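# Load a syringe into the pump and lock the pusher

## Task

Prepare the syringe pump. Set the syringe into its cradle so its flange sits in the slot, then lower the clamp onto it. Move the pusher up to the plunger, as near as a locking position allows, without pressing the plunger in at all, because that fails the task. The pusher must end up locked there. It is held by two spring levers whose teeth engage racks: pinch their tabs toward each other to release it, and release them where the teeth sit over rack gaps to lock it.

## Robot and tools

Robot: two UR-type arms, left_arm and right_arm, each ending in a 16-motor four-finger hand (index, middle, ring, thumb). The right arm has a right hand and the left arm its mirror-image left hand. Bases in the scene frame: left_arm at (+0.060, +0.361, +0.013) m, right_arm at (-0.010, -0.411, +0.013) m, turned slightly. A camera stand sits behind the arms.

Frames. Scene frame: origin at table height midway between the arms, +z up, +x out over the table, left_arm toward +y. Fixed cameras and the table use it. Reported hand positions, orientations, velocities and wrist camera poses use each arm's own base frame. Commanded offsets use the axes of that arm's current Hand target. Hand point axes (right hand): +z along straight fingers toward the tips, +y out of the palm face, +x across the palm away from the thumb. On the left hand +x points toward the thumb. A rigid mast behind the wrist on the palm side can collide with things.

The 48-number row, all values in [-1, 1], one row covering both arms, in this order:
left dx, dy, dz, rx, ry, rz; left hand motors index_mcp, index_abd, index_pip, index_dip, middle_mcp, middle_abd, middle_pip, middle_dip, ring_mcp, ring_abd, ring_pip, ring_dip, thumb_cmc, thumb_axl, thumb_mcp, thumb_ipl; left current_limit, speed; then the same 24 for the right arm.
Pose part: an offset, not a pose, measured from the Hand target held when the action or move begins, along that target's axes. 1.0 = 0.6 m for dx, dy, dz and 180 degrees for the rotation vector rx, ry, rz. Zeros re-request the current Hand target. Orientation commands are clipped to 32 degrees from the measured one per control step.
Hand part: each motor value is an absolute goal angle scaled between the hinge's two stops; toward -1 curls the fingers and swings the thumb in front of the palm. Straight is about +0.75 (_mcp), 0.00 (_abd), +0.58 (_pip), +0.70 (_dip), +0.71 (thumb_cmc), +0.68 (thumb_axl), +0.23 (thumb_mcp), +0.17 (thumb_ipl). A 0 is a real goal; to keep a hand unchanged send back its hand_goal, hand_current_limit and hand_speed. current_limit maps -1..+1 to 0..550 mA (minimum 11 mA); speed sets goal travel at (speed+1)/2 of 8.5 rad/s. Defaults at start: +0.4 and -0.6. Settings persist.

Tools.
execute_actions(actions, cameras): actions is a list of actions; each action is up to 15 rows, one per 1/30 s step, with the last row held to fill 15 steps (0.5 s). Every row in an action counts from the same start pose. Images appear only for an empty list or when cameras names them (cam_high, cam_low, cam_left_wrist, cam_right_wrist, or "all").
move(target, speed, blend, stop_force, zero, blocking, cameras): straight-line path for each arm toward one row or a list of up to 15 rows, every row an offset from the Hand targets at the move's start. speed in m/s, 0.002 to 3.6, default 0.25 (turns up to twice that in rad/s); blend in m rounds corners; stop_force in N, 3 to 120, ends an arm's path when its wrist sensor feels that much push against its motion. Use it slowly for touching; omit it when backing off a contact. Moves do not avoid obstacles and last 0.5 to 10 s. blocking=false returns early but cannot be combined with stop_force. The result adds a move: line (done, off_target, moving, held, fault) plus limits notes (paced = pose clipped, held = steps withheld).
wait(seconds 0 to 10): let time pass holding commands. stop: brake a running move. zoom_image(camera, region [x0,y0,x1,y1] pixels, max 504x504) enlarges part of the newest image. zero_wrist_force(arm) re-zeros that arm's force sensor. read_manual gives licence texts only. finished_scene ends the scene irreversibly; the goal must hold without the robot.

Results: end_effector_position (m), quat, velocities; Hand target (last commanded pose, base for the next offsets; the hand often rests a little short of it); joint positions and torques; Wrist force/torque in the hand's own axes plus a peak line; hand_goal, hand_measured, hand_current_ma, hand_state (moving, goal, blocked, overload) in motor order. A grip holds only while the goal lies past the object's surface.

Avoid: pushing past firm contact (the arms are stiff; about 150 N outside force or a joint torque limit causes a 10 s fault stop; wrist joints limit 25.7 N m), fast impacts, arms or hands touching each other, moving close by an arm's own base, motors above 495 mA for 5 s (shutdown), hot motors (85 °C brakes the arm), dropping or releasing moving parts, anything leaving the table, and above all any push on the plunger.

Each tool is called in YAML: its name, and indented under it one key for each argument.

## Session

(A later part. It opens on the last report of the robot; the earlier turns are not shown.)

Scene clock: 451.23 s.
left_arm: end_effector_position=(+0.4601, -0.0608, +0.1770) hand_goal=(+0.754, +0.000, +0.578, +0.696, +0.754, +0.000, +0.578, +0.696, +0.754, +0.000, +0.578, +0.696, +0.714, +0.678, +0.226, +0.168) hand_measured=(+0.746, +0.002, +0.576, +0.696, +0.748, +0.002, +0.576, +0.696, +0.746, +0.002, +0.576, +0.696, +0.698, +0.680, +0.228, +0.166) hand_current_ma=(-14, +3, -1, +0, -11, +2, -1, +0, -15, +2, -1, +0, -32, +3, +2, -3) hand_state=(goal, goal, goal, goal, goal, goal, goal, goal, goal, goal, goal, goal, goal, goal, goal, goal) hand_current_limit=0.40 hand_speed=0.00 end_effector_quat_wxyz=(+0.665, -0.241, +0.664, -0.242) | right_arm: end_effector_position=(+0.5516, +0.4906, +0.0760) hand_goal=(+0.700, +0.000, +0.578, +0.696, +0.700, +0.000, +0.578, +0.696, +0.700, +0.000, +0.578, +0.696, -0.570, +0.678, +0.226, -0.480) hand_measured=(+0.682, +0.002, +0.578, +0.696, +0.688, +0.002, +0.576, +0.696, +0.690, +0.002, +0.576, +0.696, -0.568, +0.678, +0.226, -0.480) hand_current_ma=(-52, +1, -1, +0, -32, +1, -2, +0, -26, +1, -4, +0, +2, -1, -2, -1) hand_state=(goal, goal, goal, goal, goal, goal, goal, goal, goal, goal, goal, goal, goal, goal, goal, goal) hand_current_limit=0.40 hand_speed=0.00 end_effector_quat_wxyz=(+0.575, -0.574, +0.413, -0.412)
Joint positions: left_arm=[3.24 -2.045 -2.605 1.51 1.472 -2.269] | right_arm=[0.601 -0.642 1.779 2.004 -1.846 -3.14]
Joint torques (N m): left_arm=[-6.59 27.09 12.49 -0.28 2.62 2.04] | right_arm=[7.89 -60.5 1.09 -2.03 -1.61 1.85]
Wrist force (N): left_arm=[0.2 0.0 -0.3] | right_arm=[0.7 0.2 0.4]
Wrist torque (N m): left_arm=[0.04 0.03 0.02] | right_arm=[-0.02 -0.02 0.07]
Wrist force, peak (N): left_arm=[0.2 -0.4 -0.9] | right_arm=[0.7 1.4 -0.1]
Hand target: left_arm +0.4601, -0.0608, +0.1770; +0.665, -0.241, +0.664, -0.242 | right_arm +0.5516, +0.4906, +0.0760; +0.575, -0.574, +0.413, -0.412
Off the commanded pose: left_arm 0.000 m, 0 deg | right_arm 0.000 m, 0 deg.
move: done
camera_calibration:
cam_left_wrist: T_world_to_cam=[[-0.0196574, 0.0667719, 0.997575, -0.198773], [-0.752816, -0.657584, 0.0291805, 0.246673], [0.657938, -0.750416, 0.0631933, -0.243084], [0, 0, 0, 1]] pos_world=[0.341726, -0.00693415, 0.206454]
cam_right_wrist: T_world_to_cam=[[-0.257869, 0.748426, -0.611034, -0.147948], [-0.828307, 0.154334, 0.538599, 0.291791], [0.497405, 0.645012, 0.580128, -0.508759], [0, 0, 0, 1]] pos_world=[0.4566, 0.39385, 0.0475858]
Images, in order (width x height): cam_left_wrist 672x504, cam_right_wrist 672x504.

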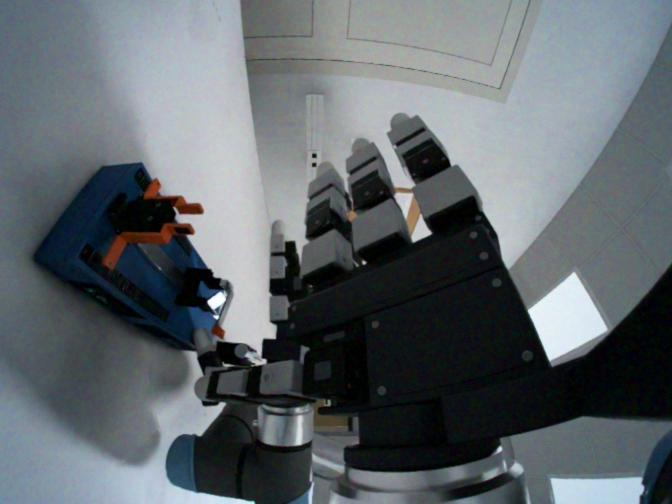

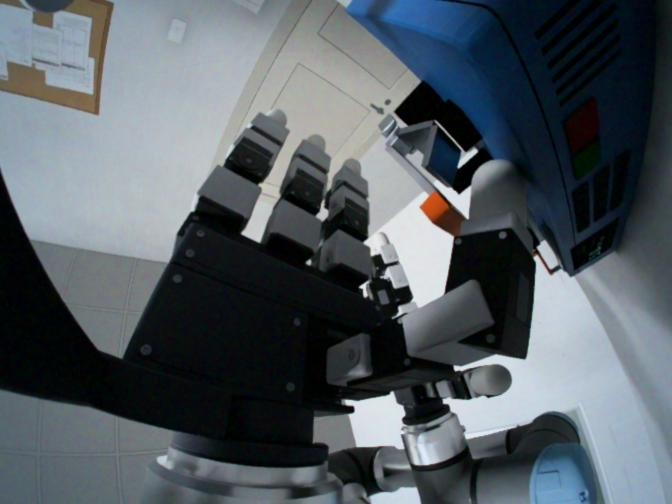

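move:
  target:
    - [0, 0, 0, 0, 0, 0, 0.754, 0, 0.577, 0.696, 0.754, 0, 0.577, 0.696, 0.754, 0, 0.577, 0.696, 0.714, 0.678, 0.226, 0.168, 0.4, 0.0, 0.0007, -0.0333, 0.0033, 0, 0, 0, 0.7, 0, 0.577, 0.696, 0.7, 0, 0.577, 0.696, 0.7, 0, 0.577, 0.696, -0.571, 0.678, 0.226, -0.481, 0.4, 0.0]
    - [0, 0, 0, 0, 0, 0, 0.754, 0, 0.577, 0.696, 0.754, 0, 0.577, 0.696, 0.754, 0, 0.577, 0.696, 0.714, 0.678, 0.226, 0.168, 0.4, 0.0, 0.0022, -0.0823, 0.0111, 0, 0, 0, 0.7, 0, 0.577, 0.696, 0.7, 0, 0.577, 0.696, 0.7, 0, 0.577, 0.696, -0.571, 0.678, 0.226, -0.481, 0.4, 0.0]
  speed: 0.06
  stop_force: 20
  blend: [0.01, 0]
  cameras: ["cam_left_wrist", "cam_right_wrist"]

zoom_image:
  camera: "cam_right_wrist"
  region: [380, 40, 580, 220]

zoom_image:
  camera: "cam_left_wrist"
  region: [150, 240, 290, 420]

Scene clock: 468.57 s.
left_arm: end_effector_position=(+0.4601, -0.0608, +0.1770) hand_goal=(+0.754, +0.000, +0.578, +0.696, +0.754, +0.000, +0.578, +0.696, +0.754, +0.000, +0.578, +0.696, +0.714, +0.678, +0.226, +0.168) hand_measured=(+0.746, +0.002, +0.576, +0.696, +0.748, +0.002, +0.576, +0.696, +0.746, +0.002, +0.576, +0.696, +0.698, +0.680, +0.228, +0.166) hand_current_ma=(-14, +3, -1, +0, -11, +2, -1, +0, -15, +2, -1, +0, -32, +3, +2, -3) hand_state=(goal, goal, goal, goal, goal, goal, goal, goal, goal, goal, goal, goal, goal, goal, goal, goal) hand_current_limit=0.40 hand_speed=0.00 end_effector_quat_wxyz=(+0.665, -0.241, +0.664, -0.242) | right_arm: end_effector_position=(+0.5583, +0.4914, +0.1254) hand_goal=(+0.700, +0.000, +0.578, +0.696, +0.700, +0.000, +0.578, +0.696, +0.700, +0.000, +0.578, +0.696, -0.570, +0.678, +0.226, -0.480) hand_measured=(+0.682, +0.002, +0.578, +0.696, +0.688, +0.002, +0.576, +0.696, +0.690, +0.002, +0.576, +0.696, -0.568, +0.678, +0.242, -0.468) hand_current_ma=(-52, +1, -1, +0, -32, +1, -2, +0, -26, +1, -4, +0, +5, +0, +60, +39) hand_state=(goal, goal, goal, goal, goal, goal, goal, goal, goal, goal, goal, goal, goal, goal, goal, goal) hand_current_limit=0.40 hand_speed=0.00 end_effector_quat_wxyz=(+0.575, -0.574, +0.413, -0.412)
Joint positions: left_arm=[3.24 -2.045 -2.605 1.51 1.472 -2.269] | right_arm=[0.595 -0.742 1.786 2.096 -1.84 -3.14]
Joint torques (N m): left_arm=[-6.87 30.18 10.95 0 2.32 1.83] | right_arm=[6.33 -36.56 -25.3 -0.43 -1.15 0.82]
Wrist force (N): left_arm=[0.4 -0.3 -0.3] | right_arm=[0.8 0.4 -0.1]
Wrist torque (N m): left_arm=[0.02 0.00 0.04] | right_arm=[0.01 -0.04 0.07]
Wrist force, peak (N): left_arm=[0.5 0.0 -0.9] | right_arm=[0.3 3.4 -1.2]
Hand target: left_arm +0.4601, -0.0608, +0.1770; +0.665, -0.241, +0.664, -0.242 | right_arm +0.5583, +0.4914, +0.1254; +0.575, -0.574, +0.413, -0.412
Off the commanded pose: left_arm 0.000 m, 0 deg | right_arm 0.000 m, 0 deg.
move: done
camera_calibration:
cam_left_wrist: T_world_to_cam=[[-0.0196574, 0.0667719, 0.997575, -0.198773], [-0.752816, -0.657584, 0.0291805, 0.246673], [0.657938, -0.750416, 0.0631933, -0.243084], [0, 0, 0, 1]] pos_world=[0.341726, -0.00693415, 0.206454]
cam_right_wrist: T_world_to_cam=[[-0.257869, 0.748426, -0.611034, -0.116608], [-0.828307, 0.154334, 0.538599, 0.270693], [0.497405, 0.645012, 0.580128, -0.541316], [0, 0, 0, 1]] pos_world=[0.4634, 0.39465, 0.0969858]
Images, in order (width x height): cam_left_wrist 672x504, cam_right_wrist 672x504.

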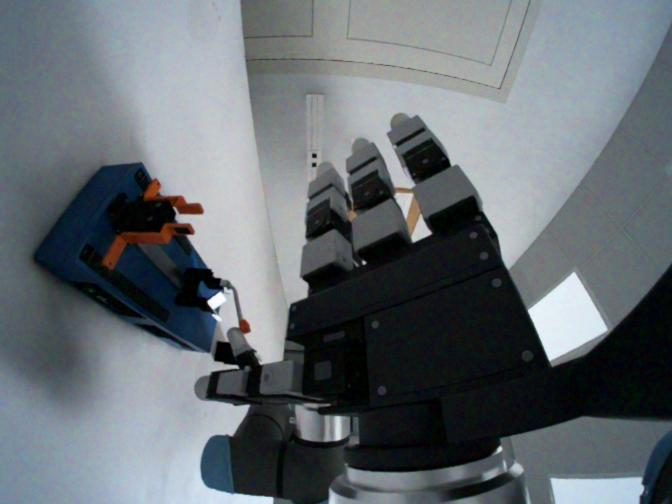

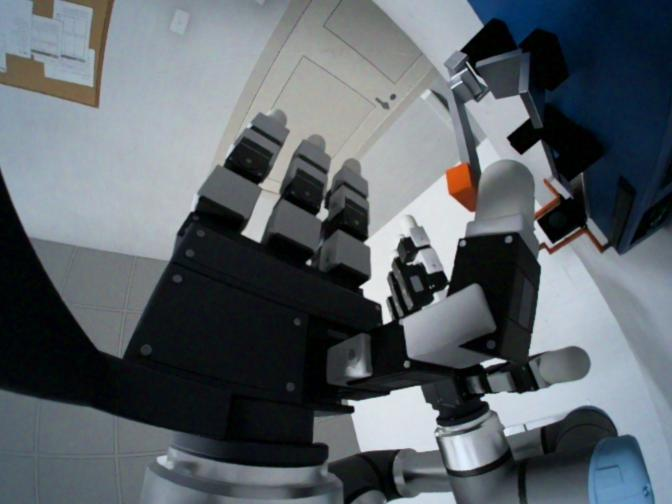

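Scaled by 2.520 from the camera's 672x504 image, which has a finer 960x720 frame.

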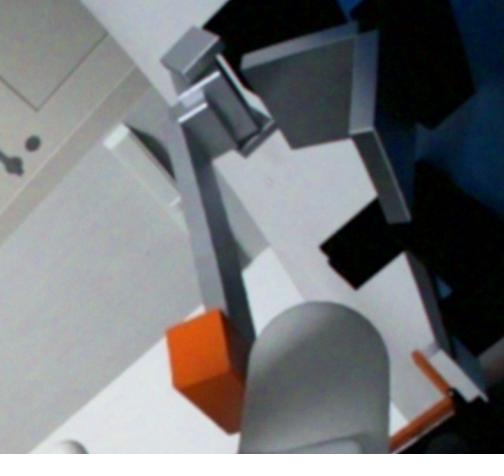

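Scaled by 2.800 from the camera's 672x504 image, which has a finer 960x720 frame.

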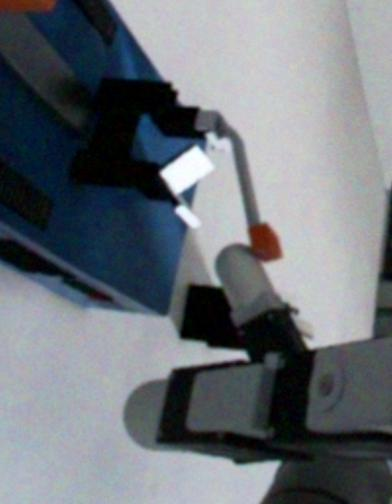

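move:
  target:
    - [0, 0, 0, 0, 0, 0, 0.754, 0, 0.577, 0.696, 0.754, 0, 0.577, 0.696, 0.754, 0, 0.577, 0.696, 0.714, 0.678, 0.226, 0.168, 0.4, 0.0, 0.0097, -0.0435, 0.0477, 0, 0, 0, 0.7, 0, 0.577, 0.696, 0.7, 0, 0.577, 0.696, 0.7, 0, 0.577, 0.696, -0.571, 0.678, 0.226, -0.481, 0.4, 0.0]
    - [0, 0, 0, 0, 0, 0, 0.754, 0, 0.577, 0.696, 0.754, 0, 0.577, 0.696, 0.754, 0, 0.577, 0.696, 0.714, 0.678, 0.226, 0.168, 0.4, 0.0, 0.0176, -0.056, 0.0869, 0, 0, 0, 0.7, 0, 0.577, 0.696, 0.7, 0, 0.577, 0.696, 0.7, 0, 0.577, 0.696, -0.571, 0.678, 0.226, -0.481, 0.4, 0.0]
  speed: 0.06
  stop_force: 15
  blend: [0.01, 0]
  cameras: ["cam_left_wrist", "cam_right_wrist"]

zoom_image:
  camera: "cam_right_wrist"
  region: [430, 40, 630, 220]

zoom_image:
  camera: "cam_left_wrist"
  region: [150, 240, 290, 420]

Scene clock: 475.07 s.
left_arm: end_effector_position=(+0.4601, -0.0608, +0.1770) hand_goal=(+0.754, +0.000, +0.578, +0.696, +0.754, +0.000, +0.578, +0.696, +0.754, +0.000, +0.578, +0.696, +0.714, +0.678, +0.226, +0.168) hand_measured=(+0.746, +0.002, +0.576, +0.696, +0.748, +0.002, +0.576, +0.696, +0.746, +0.002, +0.576, +0.696, +0.698, +0.680, +0.228, +0.166) hand_current_ma=(-14, +3, -1, +0, -11, +2, -1, +0, -15, +2, -1, +0, -32, +3, +2, -3) hand_state=(goal, goal, goal, goal, goal, goal, goal, goal, goal, goal, goal, goal, goal, goal, goal, goal) hand_current_limit=0.40 hand_speed=0.00 end_effector_quat_wxyz=(+0.665, -0.241, +0.664, -0.242) | right_arm: end_effector_position=(+0.6111, +0.4980, +0.1590) hand_goal=(+0.700, +0.000, +0.578, +0.696, +0.700, +0.000, +0.578, +0.696, +0.700, +0.000, +0.578, +0.696, -0.570, +0.678, +0.226, -0.480) hand_measured=(+0.682, +0.002, +0.578, +0.696, +0.688, +0.002, +0.576, +0.696, +0.690, +0.002, +0.576, +0.696, -0.566, +0.678, +0.252, -0.460) hand_current_ma=(-52, +1, -1, +0, -32, +1, -2, +0, -26, +1, -4, +0, +9, +1, +104, +76) hand_state=(goal, goal, goal, goal, goal, goal, goal, goal, goal, goal, goal, goal, goal, goal, blocked, goal) hand_current_limit=0.40 hand_speed=0.00 end_effector_quat_wxyz=(+0.575, -0.574, +0.413, -0.412)
Joint positions: left_arm=[3.24 -2.045 -2.605 1.51 1.472 -2.269] | right_arm=[0.551 -0.752 1.657 2.235 -1.796 -3.14]
Joint torques (N m): left_arm=[-6.32 30.53 11.16 0 2.29 1.96] | right_arm=[7.27 -62.76 -3.85 -0.46 -1.62 2.23]
Wrist force (N): left_arm=[0.4 -0.6 -0.7] | right_arm=[0.8 0.6 -0.1]
Wrist torque (N m): left_arm=[0.02 -0.01 0.05] | right_arm=[-0.01 -0.04 0.06]
Wrist force, peak (N): left_arm=[0.4 -0.6 -0.7] | right_arm=[0.4 3.0 -2.3]
Hand target: left_arm +0.4601, -0.0608, +0.1770; +0.665, -0.241, +0.664, -0.242 | right_arm +0.6111, +0.4980, +0.1590; +0.575, -0.574, +0.413, -0.412
Off the commanded pose: left_arm 0.000 m, 0 deg | right_arm 0.000 m, 0 deg.
move: done
camera_calibration:
cam_left_wrist: T_world_to_cam=[[-0.0196574, 0.0667719, 0.997575, -0.198773], [-0.752816, -0.657584, 0.0291805, 0.246673], [0.657938, -0.750416, 0.0631933, -0.243084], [0, 0, 0, 1]] pos_world=[0.341726, -0.00693415, 0.206454]
cam_right_wrist: T_world_to_cam=[[-0.257869, 0.748426, -0.611034, -0.0874275], [-0.828307, 0.154334, 0.538599, 0.29523], [0.497405, 0.645012, 0.580128, -0.591278], [0, 0, 0, 1]] pos_world=[0.5161, 0.40125, 0.130586]
Images, in order (width x height): cam_left_wrist 672x504, cam_right_wrist 672x504.

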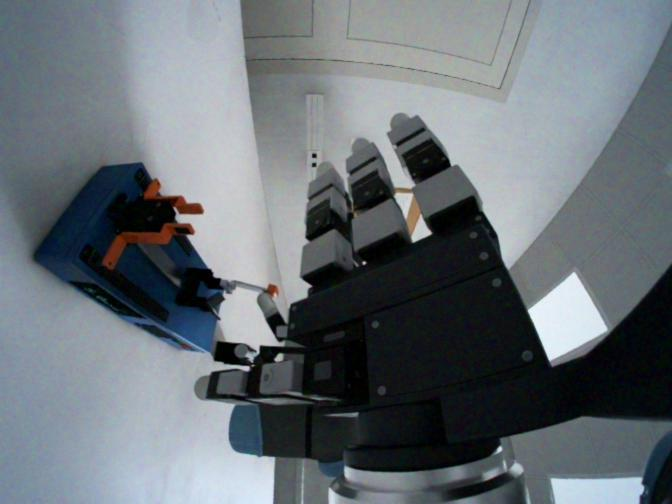

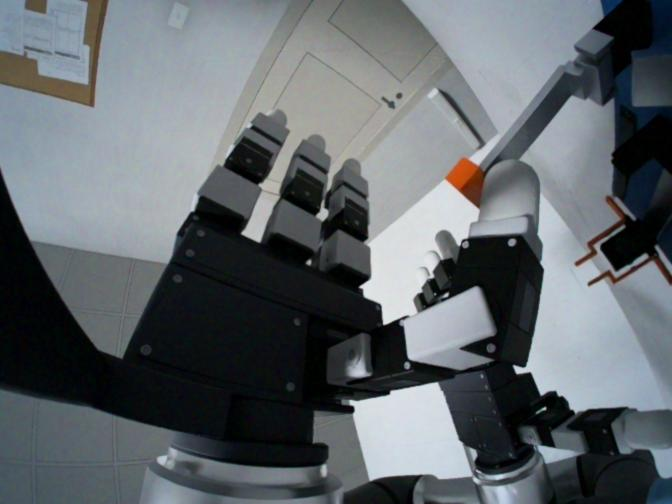

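Scaled by 2.520 from the camera's 672x504 image, which has a finer 960x720 frame.

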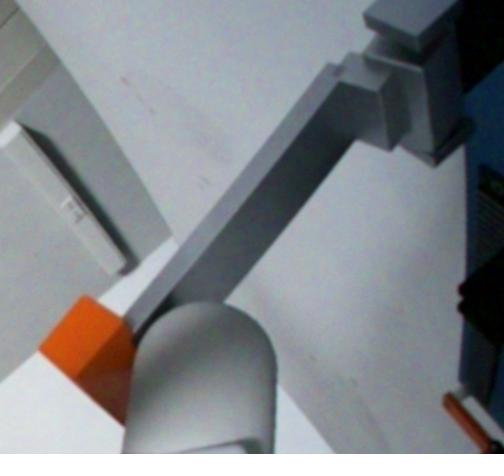

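Scaled by 2.800 from the camera's 672x504 image, which has a finer 960x720 frame.

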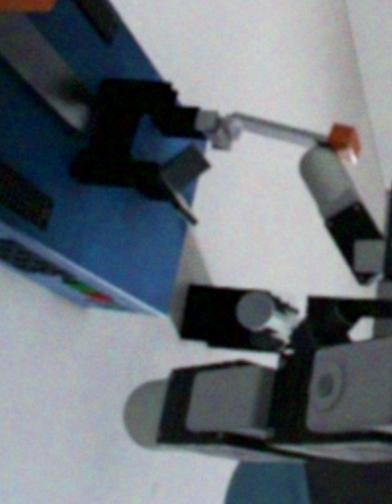

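move:
  target:
    - [0, 0, 0, 0, 0, 0, 0.754, 0, 0.577, 0.696, 0.754, 0, 0.577, 0.696, 0.754, 0, 0.577, 0.696, 0.714, 0.678, 0.226, 0.168, 0.4, 0.0, 0.0035, 0.005, 0.0163, 0, 0, 0, 0.7, 0, 0.577, 0.696, 0.7, 0, 0.577, 0.696, 0.7, 0, 0.577, 0.696, -0.571, 0.678, 0.226, -0.481, 0.4, 0.0]
    - [0, 0, 0, 0, 0, 0, 0.754, 0, 0.577, 0.696, 0.754, 0, 0.577, 0.696, 0.754, 0, 0.577, 0.696, 0.714, 0.678, 0.226, 0.168, 0.4, 0.0, -0.008, -0.01, -0.0325, 0, 0, 0, 0.7, 0, 0.577, 0.696, 0.7, 0, 0.577, 0.696, 0.7, 0, 0.577, 0.696, -0.571, 0.678, 0.226, -0.481, 0.4, 0.0]
  speed: 0.06
  cameras: ["cam_left_wrist"]

zoom_image:
  camera: "cam_left_wrist"
  region: [150, 240, 290, 420]

Scene clock: 480.27 s.
left_arm: end_effector_position=(+0.4601, -0.0608, +0.1770) hand_goal=(+0.754, +0.000, +0.578, +0.696, +0.754, +0.000, +0.578, +0.696, +0.754, +0.000, +0.578, +0.696, +0.714, +0.678, +0.226, +0.168) hand_measured=(+0.746, +0.002, +0.576, +0.696, +0.748, +0.002, +0.576, +0.696, +0.746, +0.002, +0.576, +0.696, +0.698, +0.680, +0.228, +0.166) hand_current_ma=(-14, +3, -1, +0, -11, +2, -1, +0, -15, +2, -1, +0, -32, +3, +2, -3) hand_state=(goal, goal, goal, goal, goal, goal, goal, goal, goal, goal, goal, goal, goal, goal, goal, goal) hand_current_limit=0.40 hand_speed=0.00 end_effector_quat_wxyz=(+0.665, -0.241, +0.664, -0.242) | right_arm: end_effector_position=(+0.5910, +0.4964, +0.1651) hand_goal=(+0.700, +0.000, +0.578, +0.696, +0.700, +0.000, +0.578, +0.696, +0.700, +0.000, +0.578, +0.696, -0.570, +0.678, +0.226, -0.480) hand_measured=(+0.682, +0.002, +0.578, +0.696, +0.688, +0.002, +0.576, +0.696, +0.690, +0.002, +0.576, +0.696, -0.568, +0.678, +0.230, -0.476) hand_current_ma=(-52, +1, -1, +0, -32, +1, -2, +0, -26, +1, -4, +0, +3, +1, +9, +11) hand_state=(goal, goal, goal, goal, goal, goal, goal, goal, goal, goal, goal, goal, goal, goal, goal, goal) hand_current_limit=0.40 hand_speed=0.00 end_effector_quat_wxyz=(+0.575, -0.574, +0.413, -0.412)
Joint positions: left_arm=[3.24 -2.045 -2.605 1.51 1.472 -2.269] | right_arm=[0.568 -0.786 1.709 2.217 -1.813 -3.14]
Joint torques (N m): left_arm=[-6.69 29.92 9.83 -0.16 2.13 1.71] | right_arm=[-7.96 -37.18 -26.74 -0.25 1.52 0.97]
Wrist force (N): left_arm=[0.4 -0.3 -0.5] | right_arm=[1.0 0.2 0.5]
Wrist torque (N m): left_arm=[0.05 -0.02 0.05] | right_arm=[0.01 -0.07 0.09]
Wrist force, peak (N): left_arm=[0.4 0.1 -0.8] | right_arm=[0.5 1.1 -2.0]
Hand target: left_arm +0.4601, -0.0608, +0.1770; +0.665, -0.241, +0.664, -0.242 | right_arm +0.5911, +0.4963, +0.1650; +0.575, -0.574, +0.413, -0.412
Off the commanded pose: left_arm 0.000 m, 0 deg | right_arm 0.000 m, 0 deg.
move: done
camera_calibration:
cam_left_wrist: T_world_to_cam=[[-0.0196574, 0.0667719, 0.997575, -0.198773], [-0.752816, -0.657584, 0.0291805, 0.246673], [0.657938, -0.750416, 0.0631933, -0.243084], [0, 0, 0, 1]] pos_world=[0.341726, -0.00693415, 0.206454]
Images, in order (width x height): cam_left_wrist 672x504.

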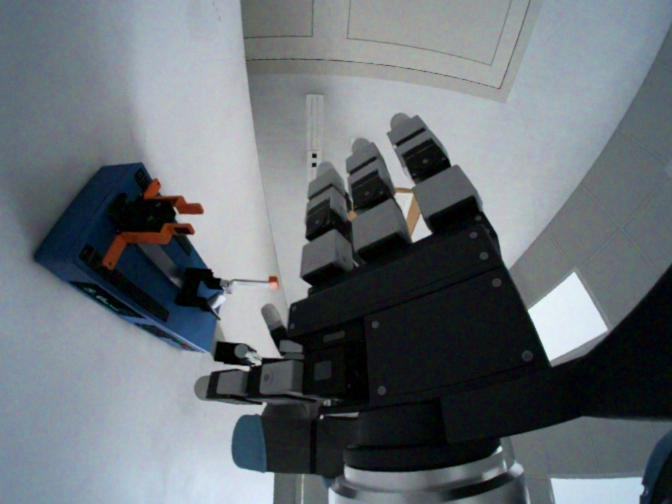

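Scaled by 2.800 from the camera's 672x504 image, which has a finer 960x720 frame.

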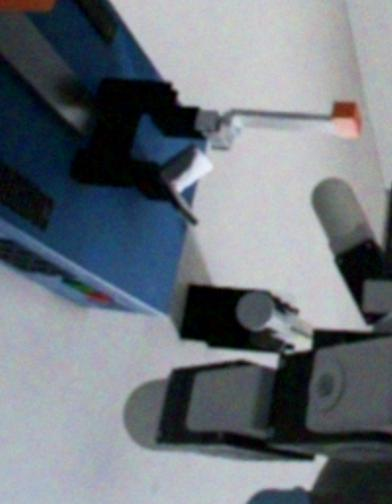

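move:
  target:
    - [0, 0, 0, 0, 0, 0, 0.754, 0, 0.577, 0.696, 0.754, 0, 0.577, 0.696, 0.754, 0, 0.577, 0.696, 0.714, 0.678, 0.226, 0.168, 0.4, 0.0, 0.3676, -0.045, -0.1295, 0, 0, 0, 0.7, 0, 0.577, 0.696, 0.7, 0, 0.577, 0.696, 0.7, 0, 0.577, 0.696, -0.571, 0.678, 0.226, -0.481, 0.4, 0.0]
    - [0, 0, 0, 0, 0, 0, 0.754, 0, 0.577, 0.696, 0.754, 0, 0.577, 0.696, 0.754, 0, 0.577, 0.696, 0.714, 0.678, 0.226, 0.168, 0.4, 0.0, 0.3676, -0.045, -0.1295, 0, 0, 0, -0.342, 0, 0.577, 0.696, 0.7, 0, 0.577, 0.696, 0.7, 0, 0.577, 0.696, -0.461, 0.678, 0.226, 0.168, 0.4, 0.0]
  speed: 0.3
  cameras: ["all"]

zoom_image:
  camera: "cam_high"
  region: [200, 130, 400, 260]

zoom_image:
  camera: "cam_low"
  region: [180, 200, 310, 310]

zoom_image:
  camera: "cam_right_wrist"
  region: [480, 0, 672, 200]

zoom_image:
  camera: "cam_left_wrist"
  region: [140, 240, 300, 420]

Scene clock: 523.73 s.
left_arm: end_effector_position=(+0.4601, -0.0608, +0.1770) hand_goal=(+0.754, +0.000, +0.578, +0.696, +0.754, +0.000, +0.578, +0.696, +0.754, +0.000, +0.578, +0.696, +0.714, +0.678, +0.226, +0.168) hand_measured=(+0.746, +0.002, +0.576, +0.696, +0.748, +0.002, +0.576, +0.696, +0.746, +0.002, +0.576, +0.696, +0.698, +0.680, +0.228, +0.166) hand_current_ma=(-14, +3, -1, +0, -11, +2, -1, +0, -15, +2, -1, +0, -32, +3, +2, -3) hand_state=(goal, goal, goal, goal, goal, goal, goal, goal, goal, goal, goal, goal, goal, goal, goal, goal) hand_current_limit=0.40 hand_speed=0.00 end_effector_quat_wxyz=(+0.665, -0.241, +0.664, -0.242) | right_arm: end_effector_position=(+0.5880, +0.2624, +0.1915) hand_goal=(-0.342, +0.000, +0.578, +0.696, +0.700, +0.000, +0.578, +0.696, +0.700, +0.000, +0.578, +0.696, -0.460, +0.678, +0.226, +0.168) hand_measured=(-0.342, +0.002, +0.578, +0.696, +0.688, +0.002, +0.576, +0.696, +0.690, +0.002, +0.576, +0.696, -0.466, +0.678, +0.228, +0.166) hand_current_ma=(-1, +1, -1, +0, -32, +1, -2, +0, -26, +1, -4, +0, -11, +1, +4, -5) hand_state=(goal, goal, goal, goal, goal, goal, goal, goal, goal, goal, goal, goal, goal, goal, goal, goal) hand_current_limit=0.40 hand_speed=0.00 end_effector_quat_wxyz=(+0.575, -0.574, +0.413, -0.412)
Joint positions: left_arm=[3.24 -2.045 -2.605 1.51 1.472 -2.269] | right_arm=[0.088 -1.035 2.146 2.03 -1.334 -3.14]
Joint torques (N m): left_arm=[-5.85 31.03 11.46 -0.33 1.88 1.74] | right_arm=[-7.59 -32.44 0.46 -2.02 1.48 -0.71]
Wrist force (N): left_arm=[0.5 0.0 -0.6] | right_arm=[0.8 0.4 0.2]
Wrist torque (N m): left_arm=[0.08 -0.02 0.05] | right_arm=[0.08 -0.02 0.05]
Wrist force, peak (N): left_arm=[0.7 -0.3 -0.6] | right_arm=[3.0 -0.3 -0.5]
Hand target: left_arm +0.4601, -0.0608, +0.1770; +0.665, -0.241, +0.664, -0.242 | right_arm +0.5880, +0.2624, +0.1915; +0.575, -0.574, +0.413, -0.412
Off the commanded pose: left_arm 0.000 m, 0 deg | right_arm 0.000 m, 0 deg.
move: done
camera_calibration:
cam_left_wrist: T_world_to_cam=[[-0.0196574, 0.0667719, 0.997575, -0.198773], [-0.752816, -0.657584, 0.0291805, 0.246673], [0.657938, -0.750416, 0.0631933, -0.243084], [0, 0, 0, 1]] pos_world=[0.341726, -0.00693415, 0.206454]
cam_right_wrist: T_world_to_cam=[[-0.257869, 0.748426, -0.611034, 0.10289], [-0.828307, 0.154334, 0.538599, 0.294981], [0.497405, 0.645012, 0.580128, -0.446785], [0, 0, 0, 1]] pos_world=[0.4931, 0.16565, 0.163186]

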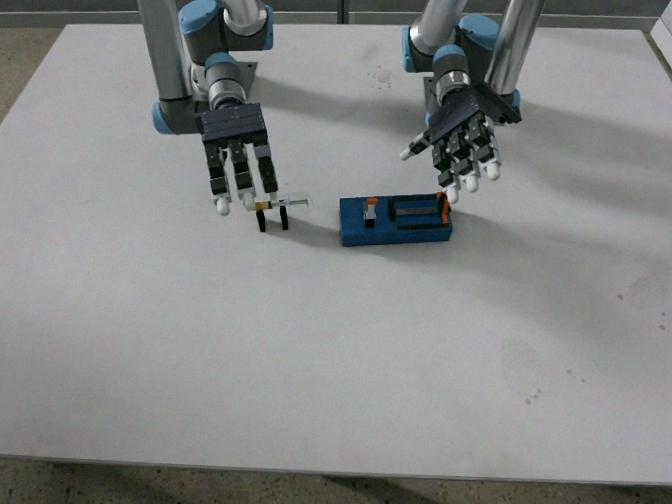

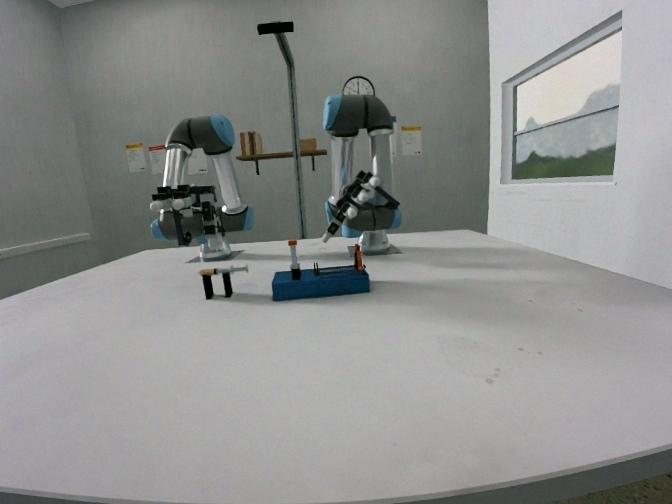

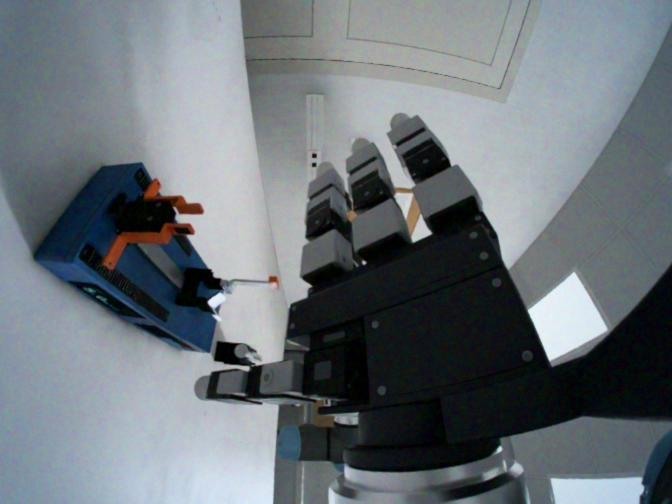

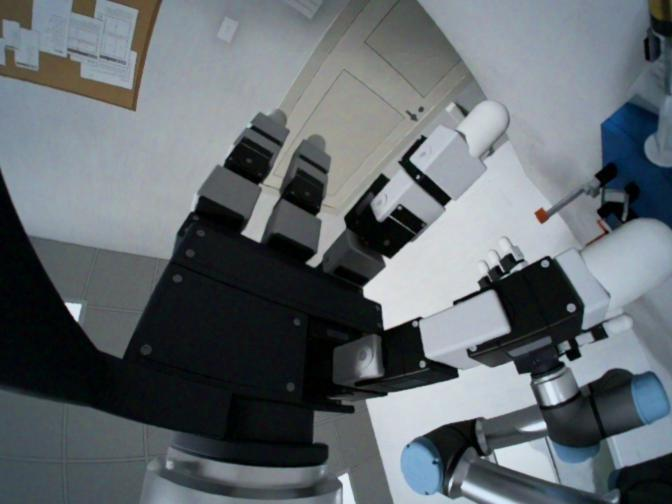

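Scaled by 2.520 from the camera's 672x504 image, which has a finer 960x720 frame.

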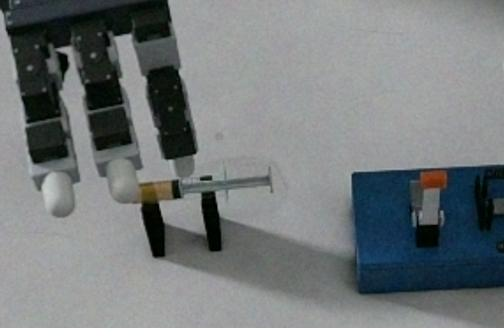

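Scaled by 3.877 from the camera's 672x504 image, which has a finer 960x720 frame.

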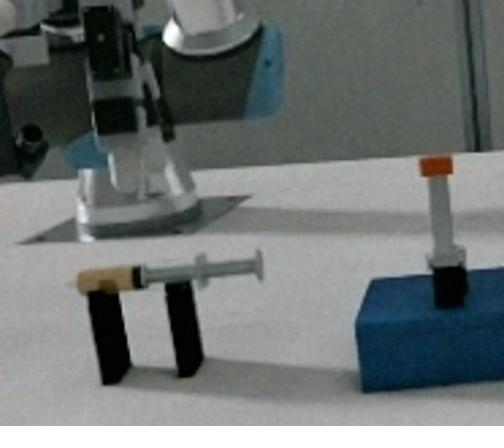

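Scaled by 2.520 from the camera's 672x504 image, which has a finer 960x720 frame.

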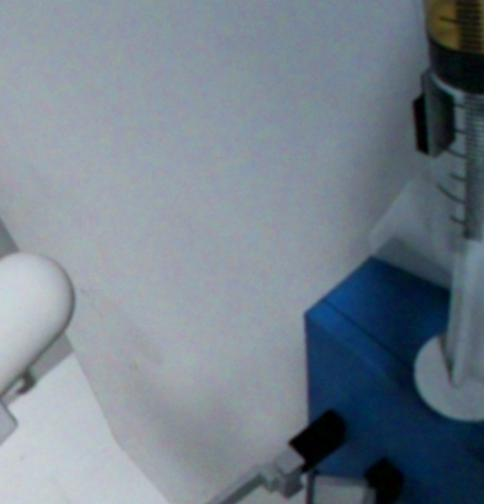

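Scaled by 2.800 from the camera's 672x504 image, which has a finer 960x720 frame.

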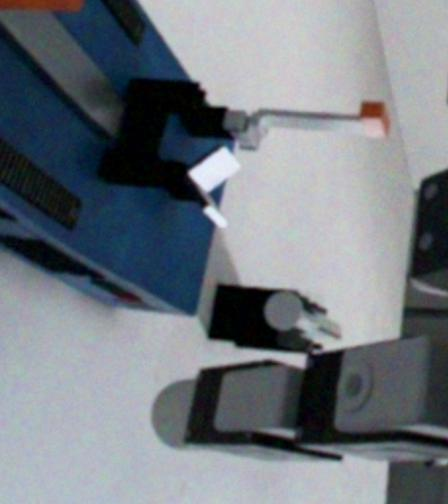

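zoom_image:
  camera: "cam_low"
  region: [140, 170, 260, 310]

zoom_image:
  camera: "cam_high"
  region: [200, 160, 320, 250]

Scaled by 3.600 from the camera's 672x504 image, which has a finer 960x720 frame.

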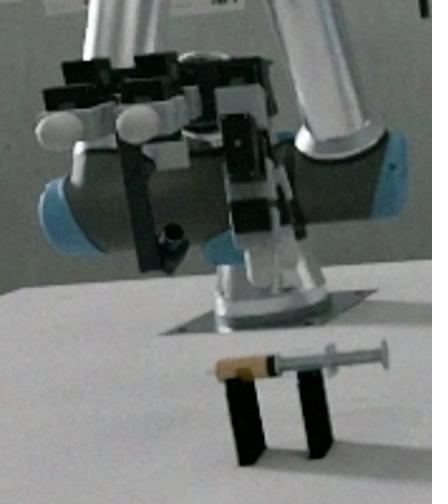

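Scaled by 4.200 from the camera's 672x504 image, which has a finer 960x720 frame.

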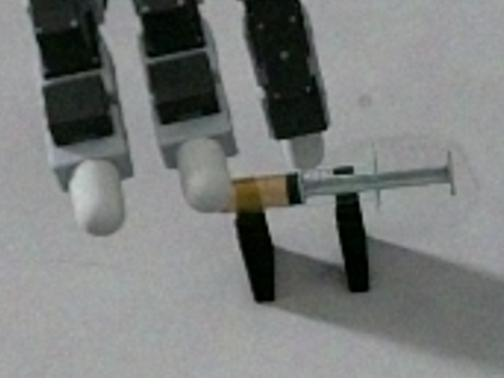

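move:
  target: [0, 0, 0, 0, 0, 0, 0.754, 0, 0.577, 0.696, 0.754, 0, 0.577, 0.696, 0.754, 0, 0.577, 0.696, 0.714, 0.678, 0.226, 0.168, 0.4, 0.0, 0.0075, 0.1275, -0.0052, 0, 0, 0, -0.342, 0, 0.577, 0.696, 0.7, 0, 0.577, 0.696, 0.7, 0, 0.577, 0.696, -0.461, 0.678, 0.226, 0.168, 0.4, 0.0]
  speed: 0.15
  stop_force: 8
  cameras: ["cam_high", "cam_low", "cam_right_wrist"]

zoom_image:
  camera: "cam_high"
  region: [220, 170, 320, 245]

zoom_image:
  camera: "cam_low"
  region: [150, 220, 270, 310]

zoom_image:
  camera: "cam_right_wrist"
  region: [430, 0, 672, 250]

Scene clock: 559.30 s.
left_arm: end_effector_position=(+0.4601, -0.0608, +0.1770) hand_goal=(+0.754, +0.000, +0.578, +0.696, +0.754, +0.000, +0.578, +0.696, +0.754, +0.000, +0.578, +0.696, +0.714, +0.678, +0.226, +0.168) hand_measured=(+0.746, +0.002, +0.576, +0.696, +0.748, +0.002, +0.576, +0.696, +0.746, +0.002, +0.576, +0.696, +0.698, +0.680, +0.228, +0.166) hand_current_ma=(-14, +3, -1, +0, -11, +2, -1, +0, -15, +2, -1, +0, -32, +3, +2, -3) hand_state=(goal, goal, goal, goal, goal, goal, goal, goal, goal, goal, goal, goal, goal, goal, goal, goal) hand_current_limit=0.40 hand_speed=0.00 end_effector_quat_wxyz=(+0.665, -0.241, +0.664, -0.242) | right_arm: end_effector_position=(+0.5865, +0.2573, +0.1150) hand_goal=(-0.342, +0.000, +0.578, +0.696, +0.700, +0.000, +0.578, +0.696, +0.700, +0.000, +0.578, +0.696, -0.460, +0.678, +0.226, +0.168) hand_measured=(-0.342, +0.002, +0.578, +0.696, +0.688, +0.002, +0.576, +0.696, +0.690, +0.002, +0.576, +0.696, -0.466, +0.678, +0.228, +0.166) hand_current_ma=(-1, +1, -1, +0, -32, +1, -2, +0, -26, +1, -4, +0, -11, +1, +4, -5) hand_state=(goal, goal, goal, goal, goal, goal, goal, goal, goal, goal, goal, goal, goal, goal, goal, goal) hand_current_limit=0.40 hand_speed=0.00 end_effector_quat_wxyz=(+0.575, -0.574, +0.413, -0.412)
Joint positions: left_arm=[3.24 -2.045 -2.605 1.51 1.472 -2.269] | right_arm=[0.076 -0.838 2.143 1.836 -1.321 -3.14]
Joint torques (N m): left_arm=[-6.02 31.07 11.24 -0.11 1.93 1.42] | right_arm=[8.36 -27.66 5.37 -3.4 -1.53 2.53]
Wrist force (N): left_arm=[0.2 0.0 -0.5] | right_arm=[0.9 0.2 0.5]
Wrist torque (N m): left_arm=[0.08 0.01 0.02] | right_arm=[0.04 -0.04 0.04]
Wrist force, peak (N): left_arm=[0.3 -0.3 -0.8] | right_arm=[0.6 1.9 0.6]
Hand target: left_arm +0.4601, -0.0608, +0.1770; +0.665, -0.241, +0.664, -0.242 | right_arm +0.5865, +0.2573, +0.1150; +0.575, -0.574, +0.413, -0.412
Off the commanded pose: left_arm 0.000 m, 0 deg | right_arm 0.000 m, 0 deg.
move: done
camera_calibration:
cam_right_wrist: T_world_to_cam=[[-0.257869, 0.748426, -0.611034, 0.0595764], [-0.828307, 0.154334, 0.538599, 0.335729], [0.497405, 0.645012, 0.580128, -0.39837], [0, 0, 0, 1]] pos_world=[0.4916, 0.16055, 0.0866858]
Images, in order (width x height): cam_high 672x504, cam_low 672x504, cam_right_wrist 672x504.

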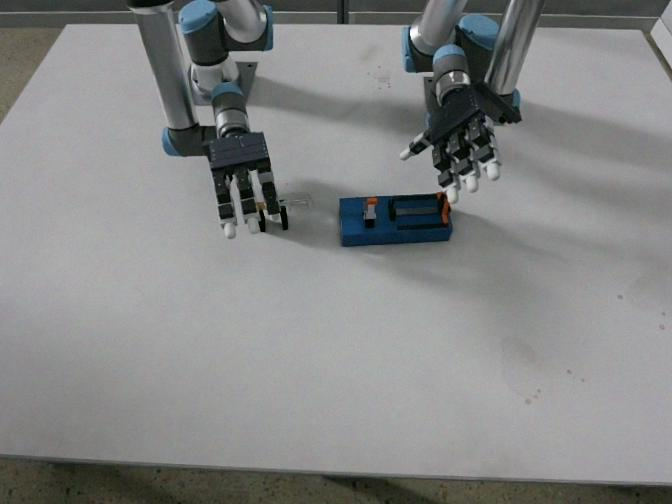

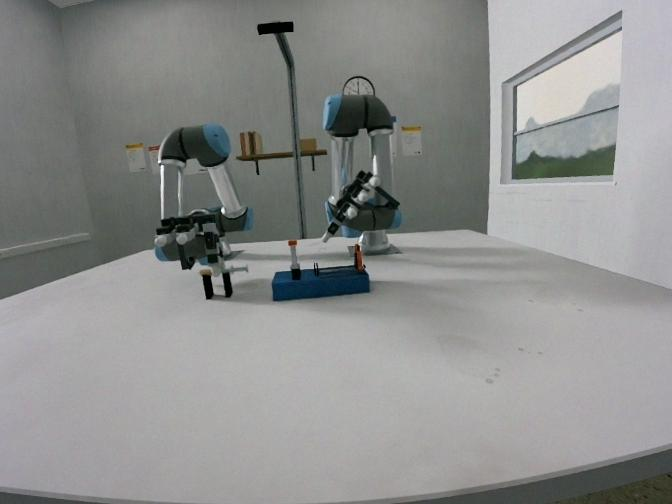

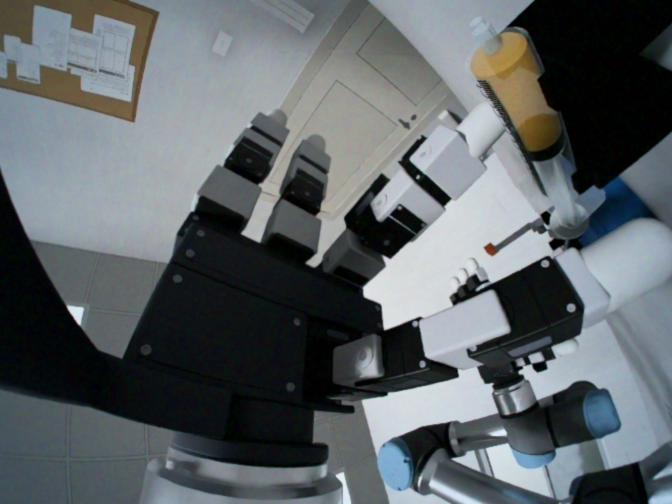

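Scaled by 5.040 from the camera's 672x504 image, which has a finer 960x720 frame.

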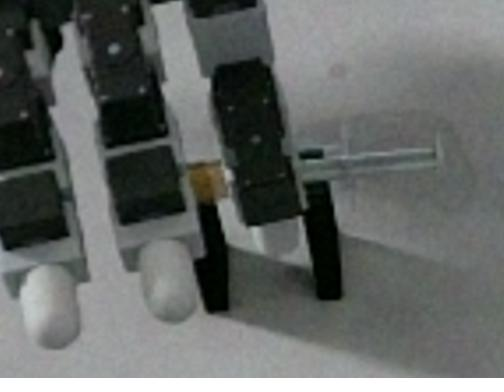

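Scaled by 4.200 from the camera's 672x504 image, which has a finer 960x720 frame.

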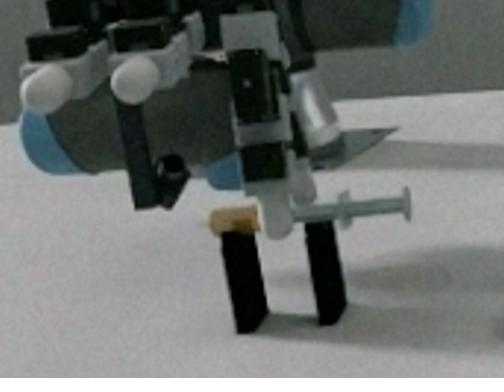

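Scaled by 2.016 from the camera's 672x504 image, which has a finer 960x720 frame.

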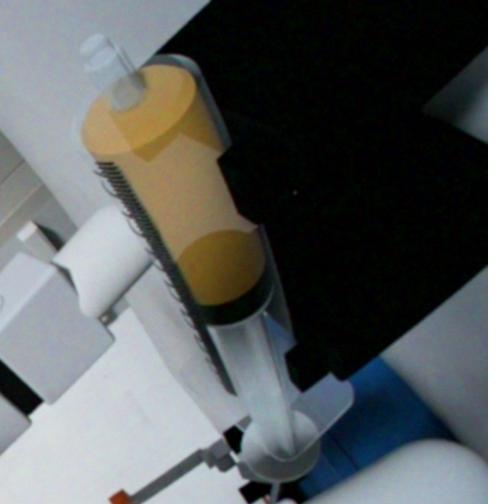

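move:
  target: [0, 0, 0, 0, 0, 0, 0.754, 0, 0.577, 0.696, 0.754, 0, 0.577, 0.696, 0.754, 0, 0.577, 0.696, 0.714, 0.678, 0.226, 0.168, 0.4, 0.0, 0, 0, 0, 0, 0, 0, -0.56, 0, 0.577, 0.696, 0.7, 0, 0.577, 0.696, 0.7, 0, 0.577, 0.696, -0.461, 0.678, 0.0, 0.168, 0.3, -0.7]
  speed: 0.15
  cameras: ["cam_high", "cam_low", "cam_right_wrist"]

zoom_image:
  camera: "cam_low"
  region: [150, 220, 270, 310]

zoom_image:
  camera: "cam_right_wrist"
  region: [430, 0, 672, 250]

Scene clock: 569.30 s.
left_arm: end_effector_position=(+0.4601, -0.0608, +0.1770) hand_goal=(+0.754, +0.000, +0.578, +0.696, +0.754, +0.000, +0.578, +0.696, +0.754, +0.000, +0.578, +0.696, +0.714, +0.678, +0.226, +0.168) hand_measured=(+0.746, +0.002, +0.576, +0.696, +0.748, +0.002, +0.576, +0.696, +0.746, +0.002, +0.576, +0.696, +0.698, +0.680, +0.228, +0.166) hand_current_ma=(-14, +3, -1, +0, -11, +2, -1, +0, -15, +2, -1, +0, -32, +3, +2, -3) hand_state=(goal, goal, goal, goal, goal, goal, goal, goal, goal, goal, goal, goal, goal, goal, goal, goal) hand_current_limit=0.40 hand_speed=0.00 end_effector_quat_wxyz=(+0.665, -0.241, +0.664, -0.242) | right_arm: end_effector_position=(+0.5865, +0.2573, +0.1150) hand_goal=(-0.560, +0.000, +0.578, +0.696, +0.700, +0.000, +0.578, +0.696, +0.700, +0.000, +0.578, +0.696, -0.460, +0.678, +0.000, +0.168) hand_measured=(-0.480, +0.002, +0.600, +0.708, +0.688, +0.002, +0.576, +0.696, +0.690, +0.002, +0.576, +0.696, -0.466, +0.678, +0.004, +0.166) hand_current_ma=(+310, +1, +57, +28, -32, +1, -2, +0, -26, +1, -4, +0, -11, +1, +12, -4) hand_state=(blocked, goal, blocked, goal, goal, goal, goal, goal, goal, goal, goal, goal, goal, goal, goal, goal) hand_current_limit=0.30 hand_speed=-0.70 end_effector_quat_wxyz=(+0.575, -0.574, +0.413, -0.412)
Joint positions: left_arm=[3.24 -2.045 -2.605 1.51 1.472 -2.269] | right_arm=[0.076 -0.838 2.143 1.836 -1.321 -3.14]
Joint torques (N m): left_arm=[-4.79 29.43 10.15 -0.28 1.91 1.55] | right_arm=[7.32 -28.72 4.57 -2.77 -1.3 2.41]
Wrist force (N): left_arm=[0.4 0.2 -0.4] | right_arm=[0.8 -0.5 2.0]
Wrist torque (N m): left_arm=[0.08 0.00 0.03] | right_arm=[0.11 0.02 0.06]
Wrist force, peak (N): left_arm=[0.8 -0.1 -0.5] | right_arm=[0.8 -1.5 2.5]
Hand target: left_arm +0.4601, -0.0608, +0.1770; +0.665, -0.241, +0.664, -0.242 | right_arm +0.5865, +0.2573, +0.1150; +0.575, -0.574, +0.413, -0.412
Off the commanded pose: left_arm 0.000 m, 0 deg | right_arm 0.000 m, 0 deg.
move: done
camera_calibration:
cam_right_wrist: T_world_to_cam=[[-0.257869, 0.748426, -0.611034, 0.0595764], [-0.828307, 0.154334, 0.538599, 0.335729], [0.497405, 0.645012, 0.580128, -0.39837], [0, 0, 0, 1]] pos_world=[0.4916, 0.16055, 0.0866858]
Images, in order (width x height): cam_high 672x504, cam_low 672x504, cam_right_wrist 672x504.

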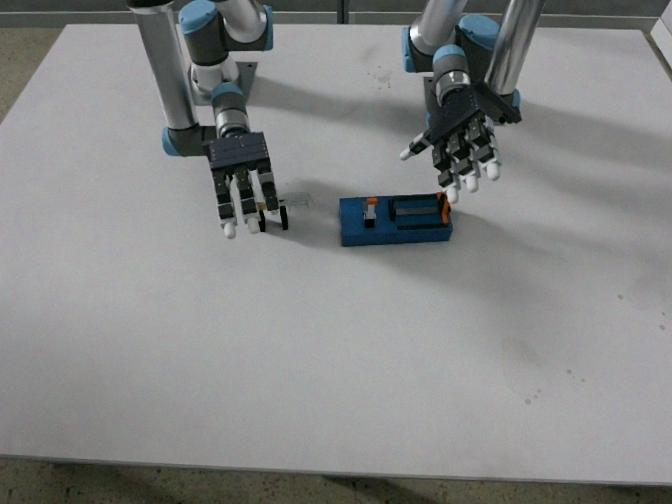

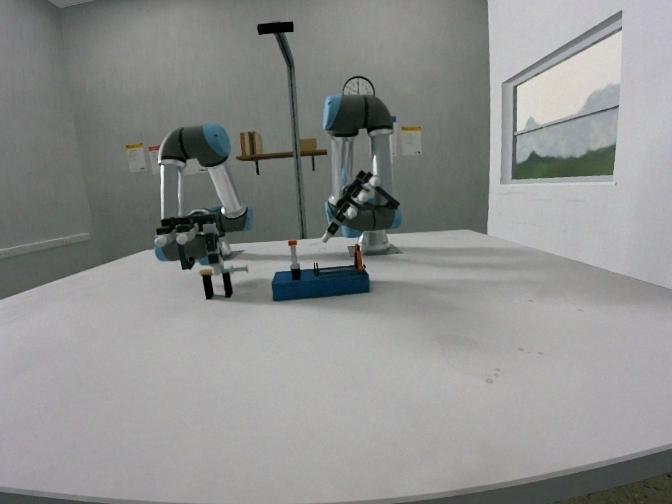

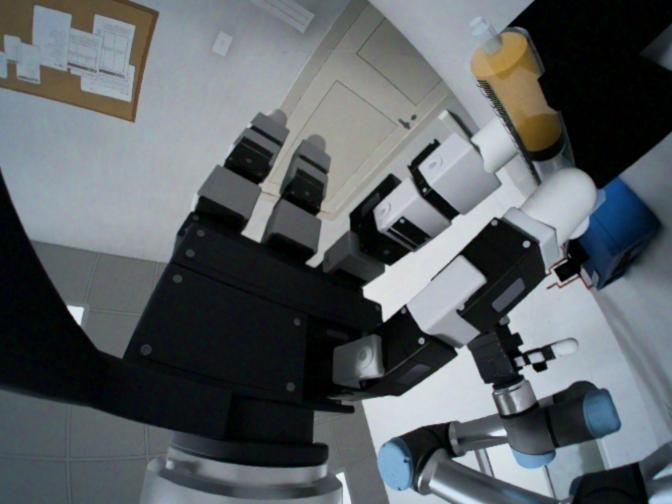

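Scaled by 4.200 from the camera's 672x504 image, which has a finer 960x720 frame.

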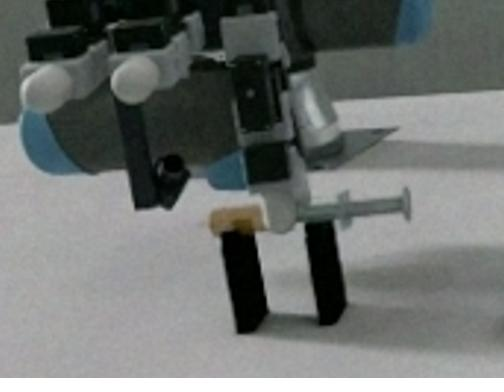

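Scaled by 2.016 from the camera's 672x504 image, which has a finer 960x720 frame.

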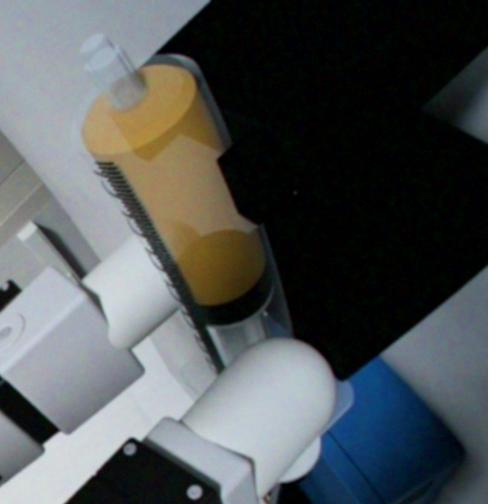

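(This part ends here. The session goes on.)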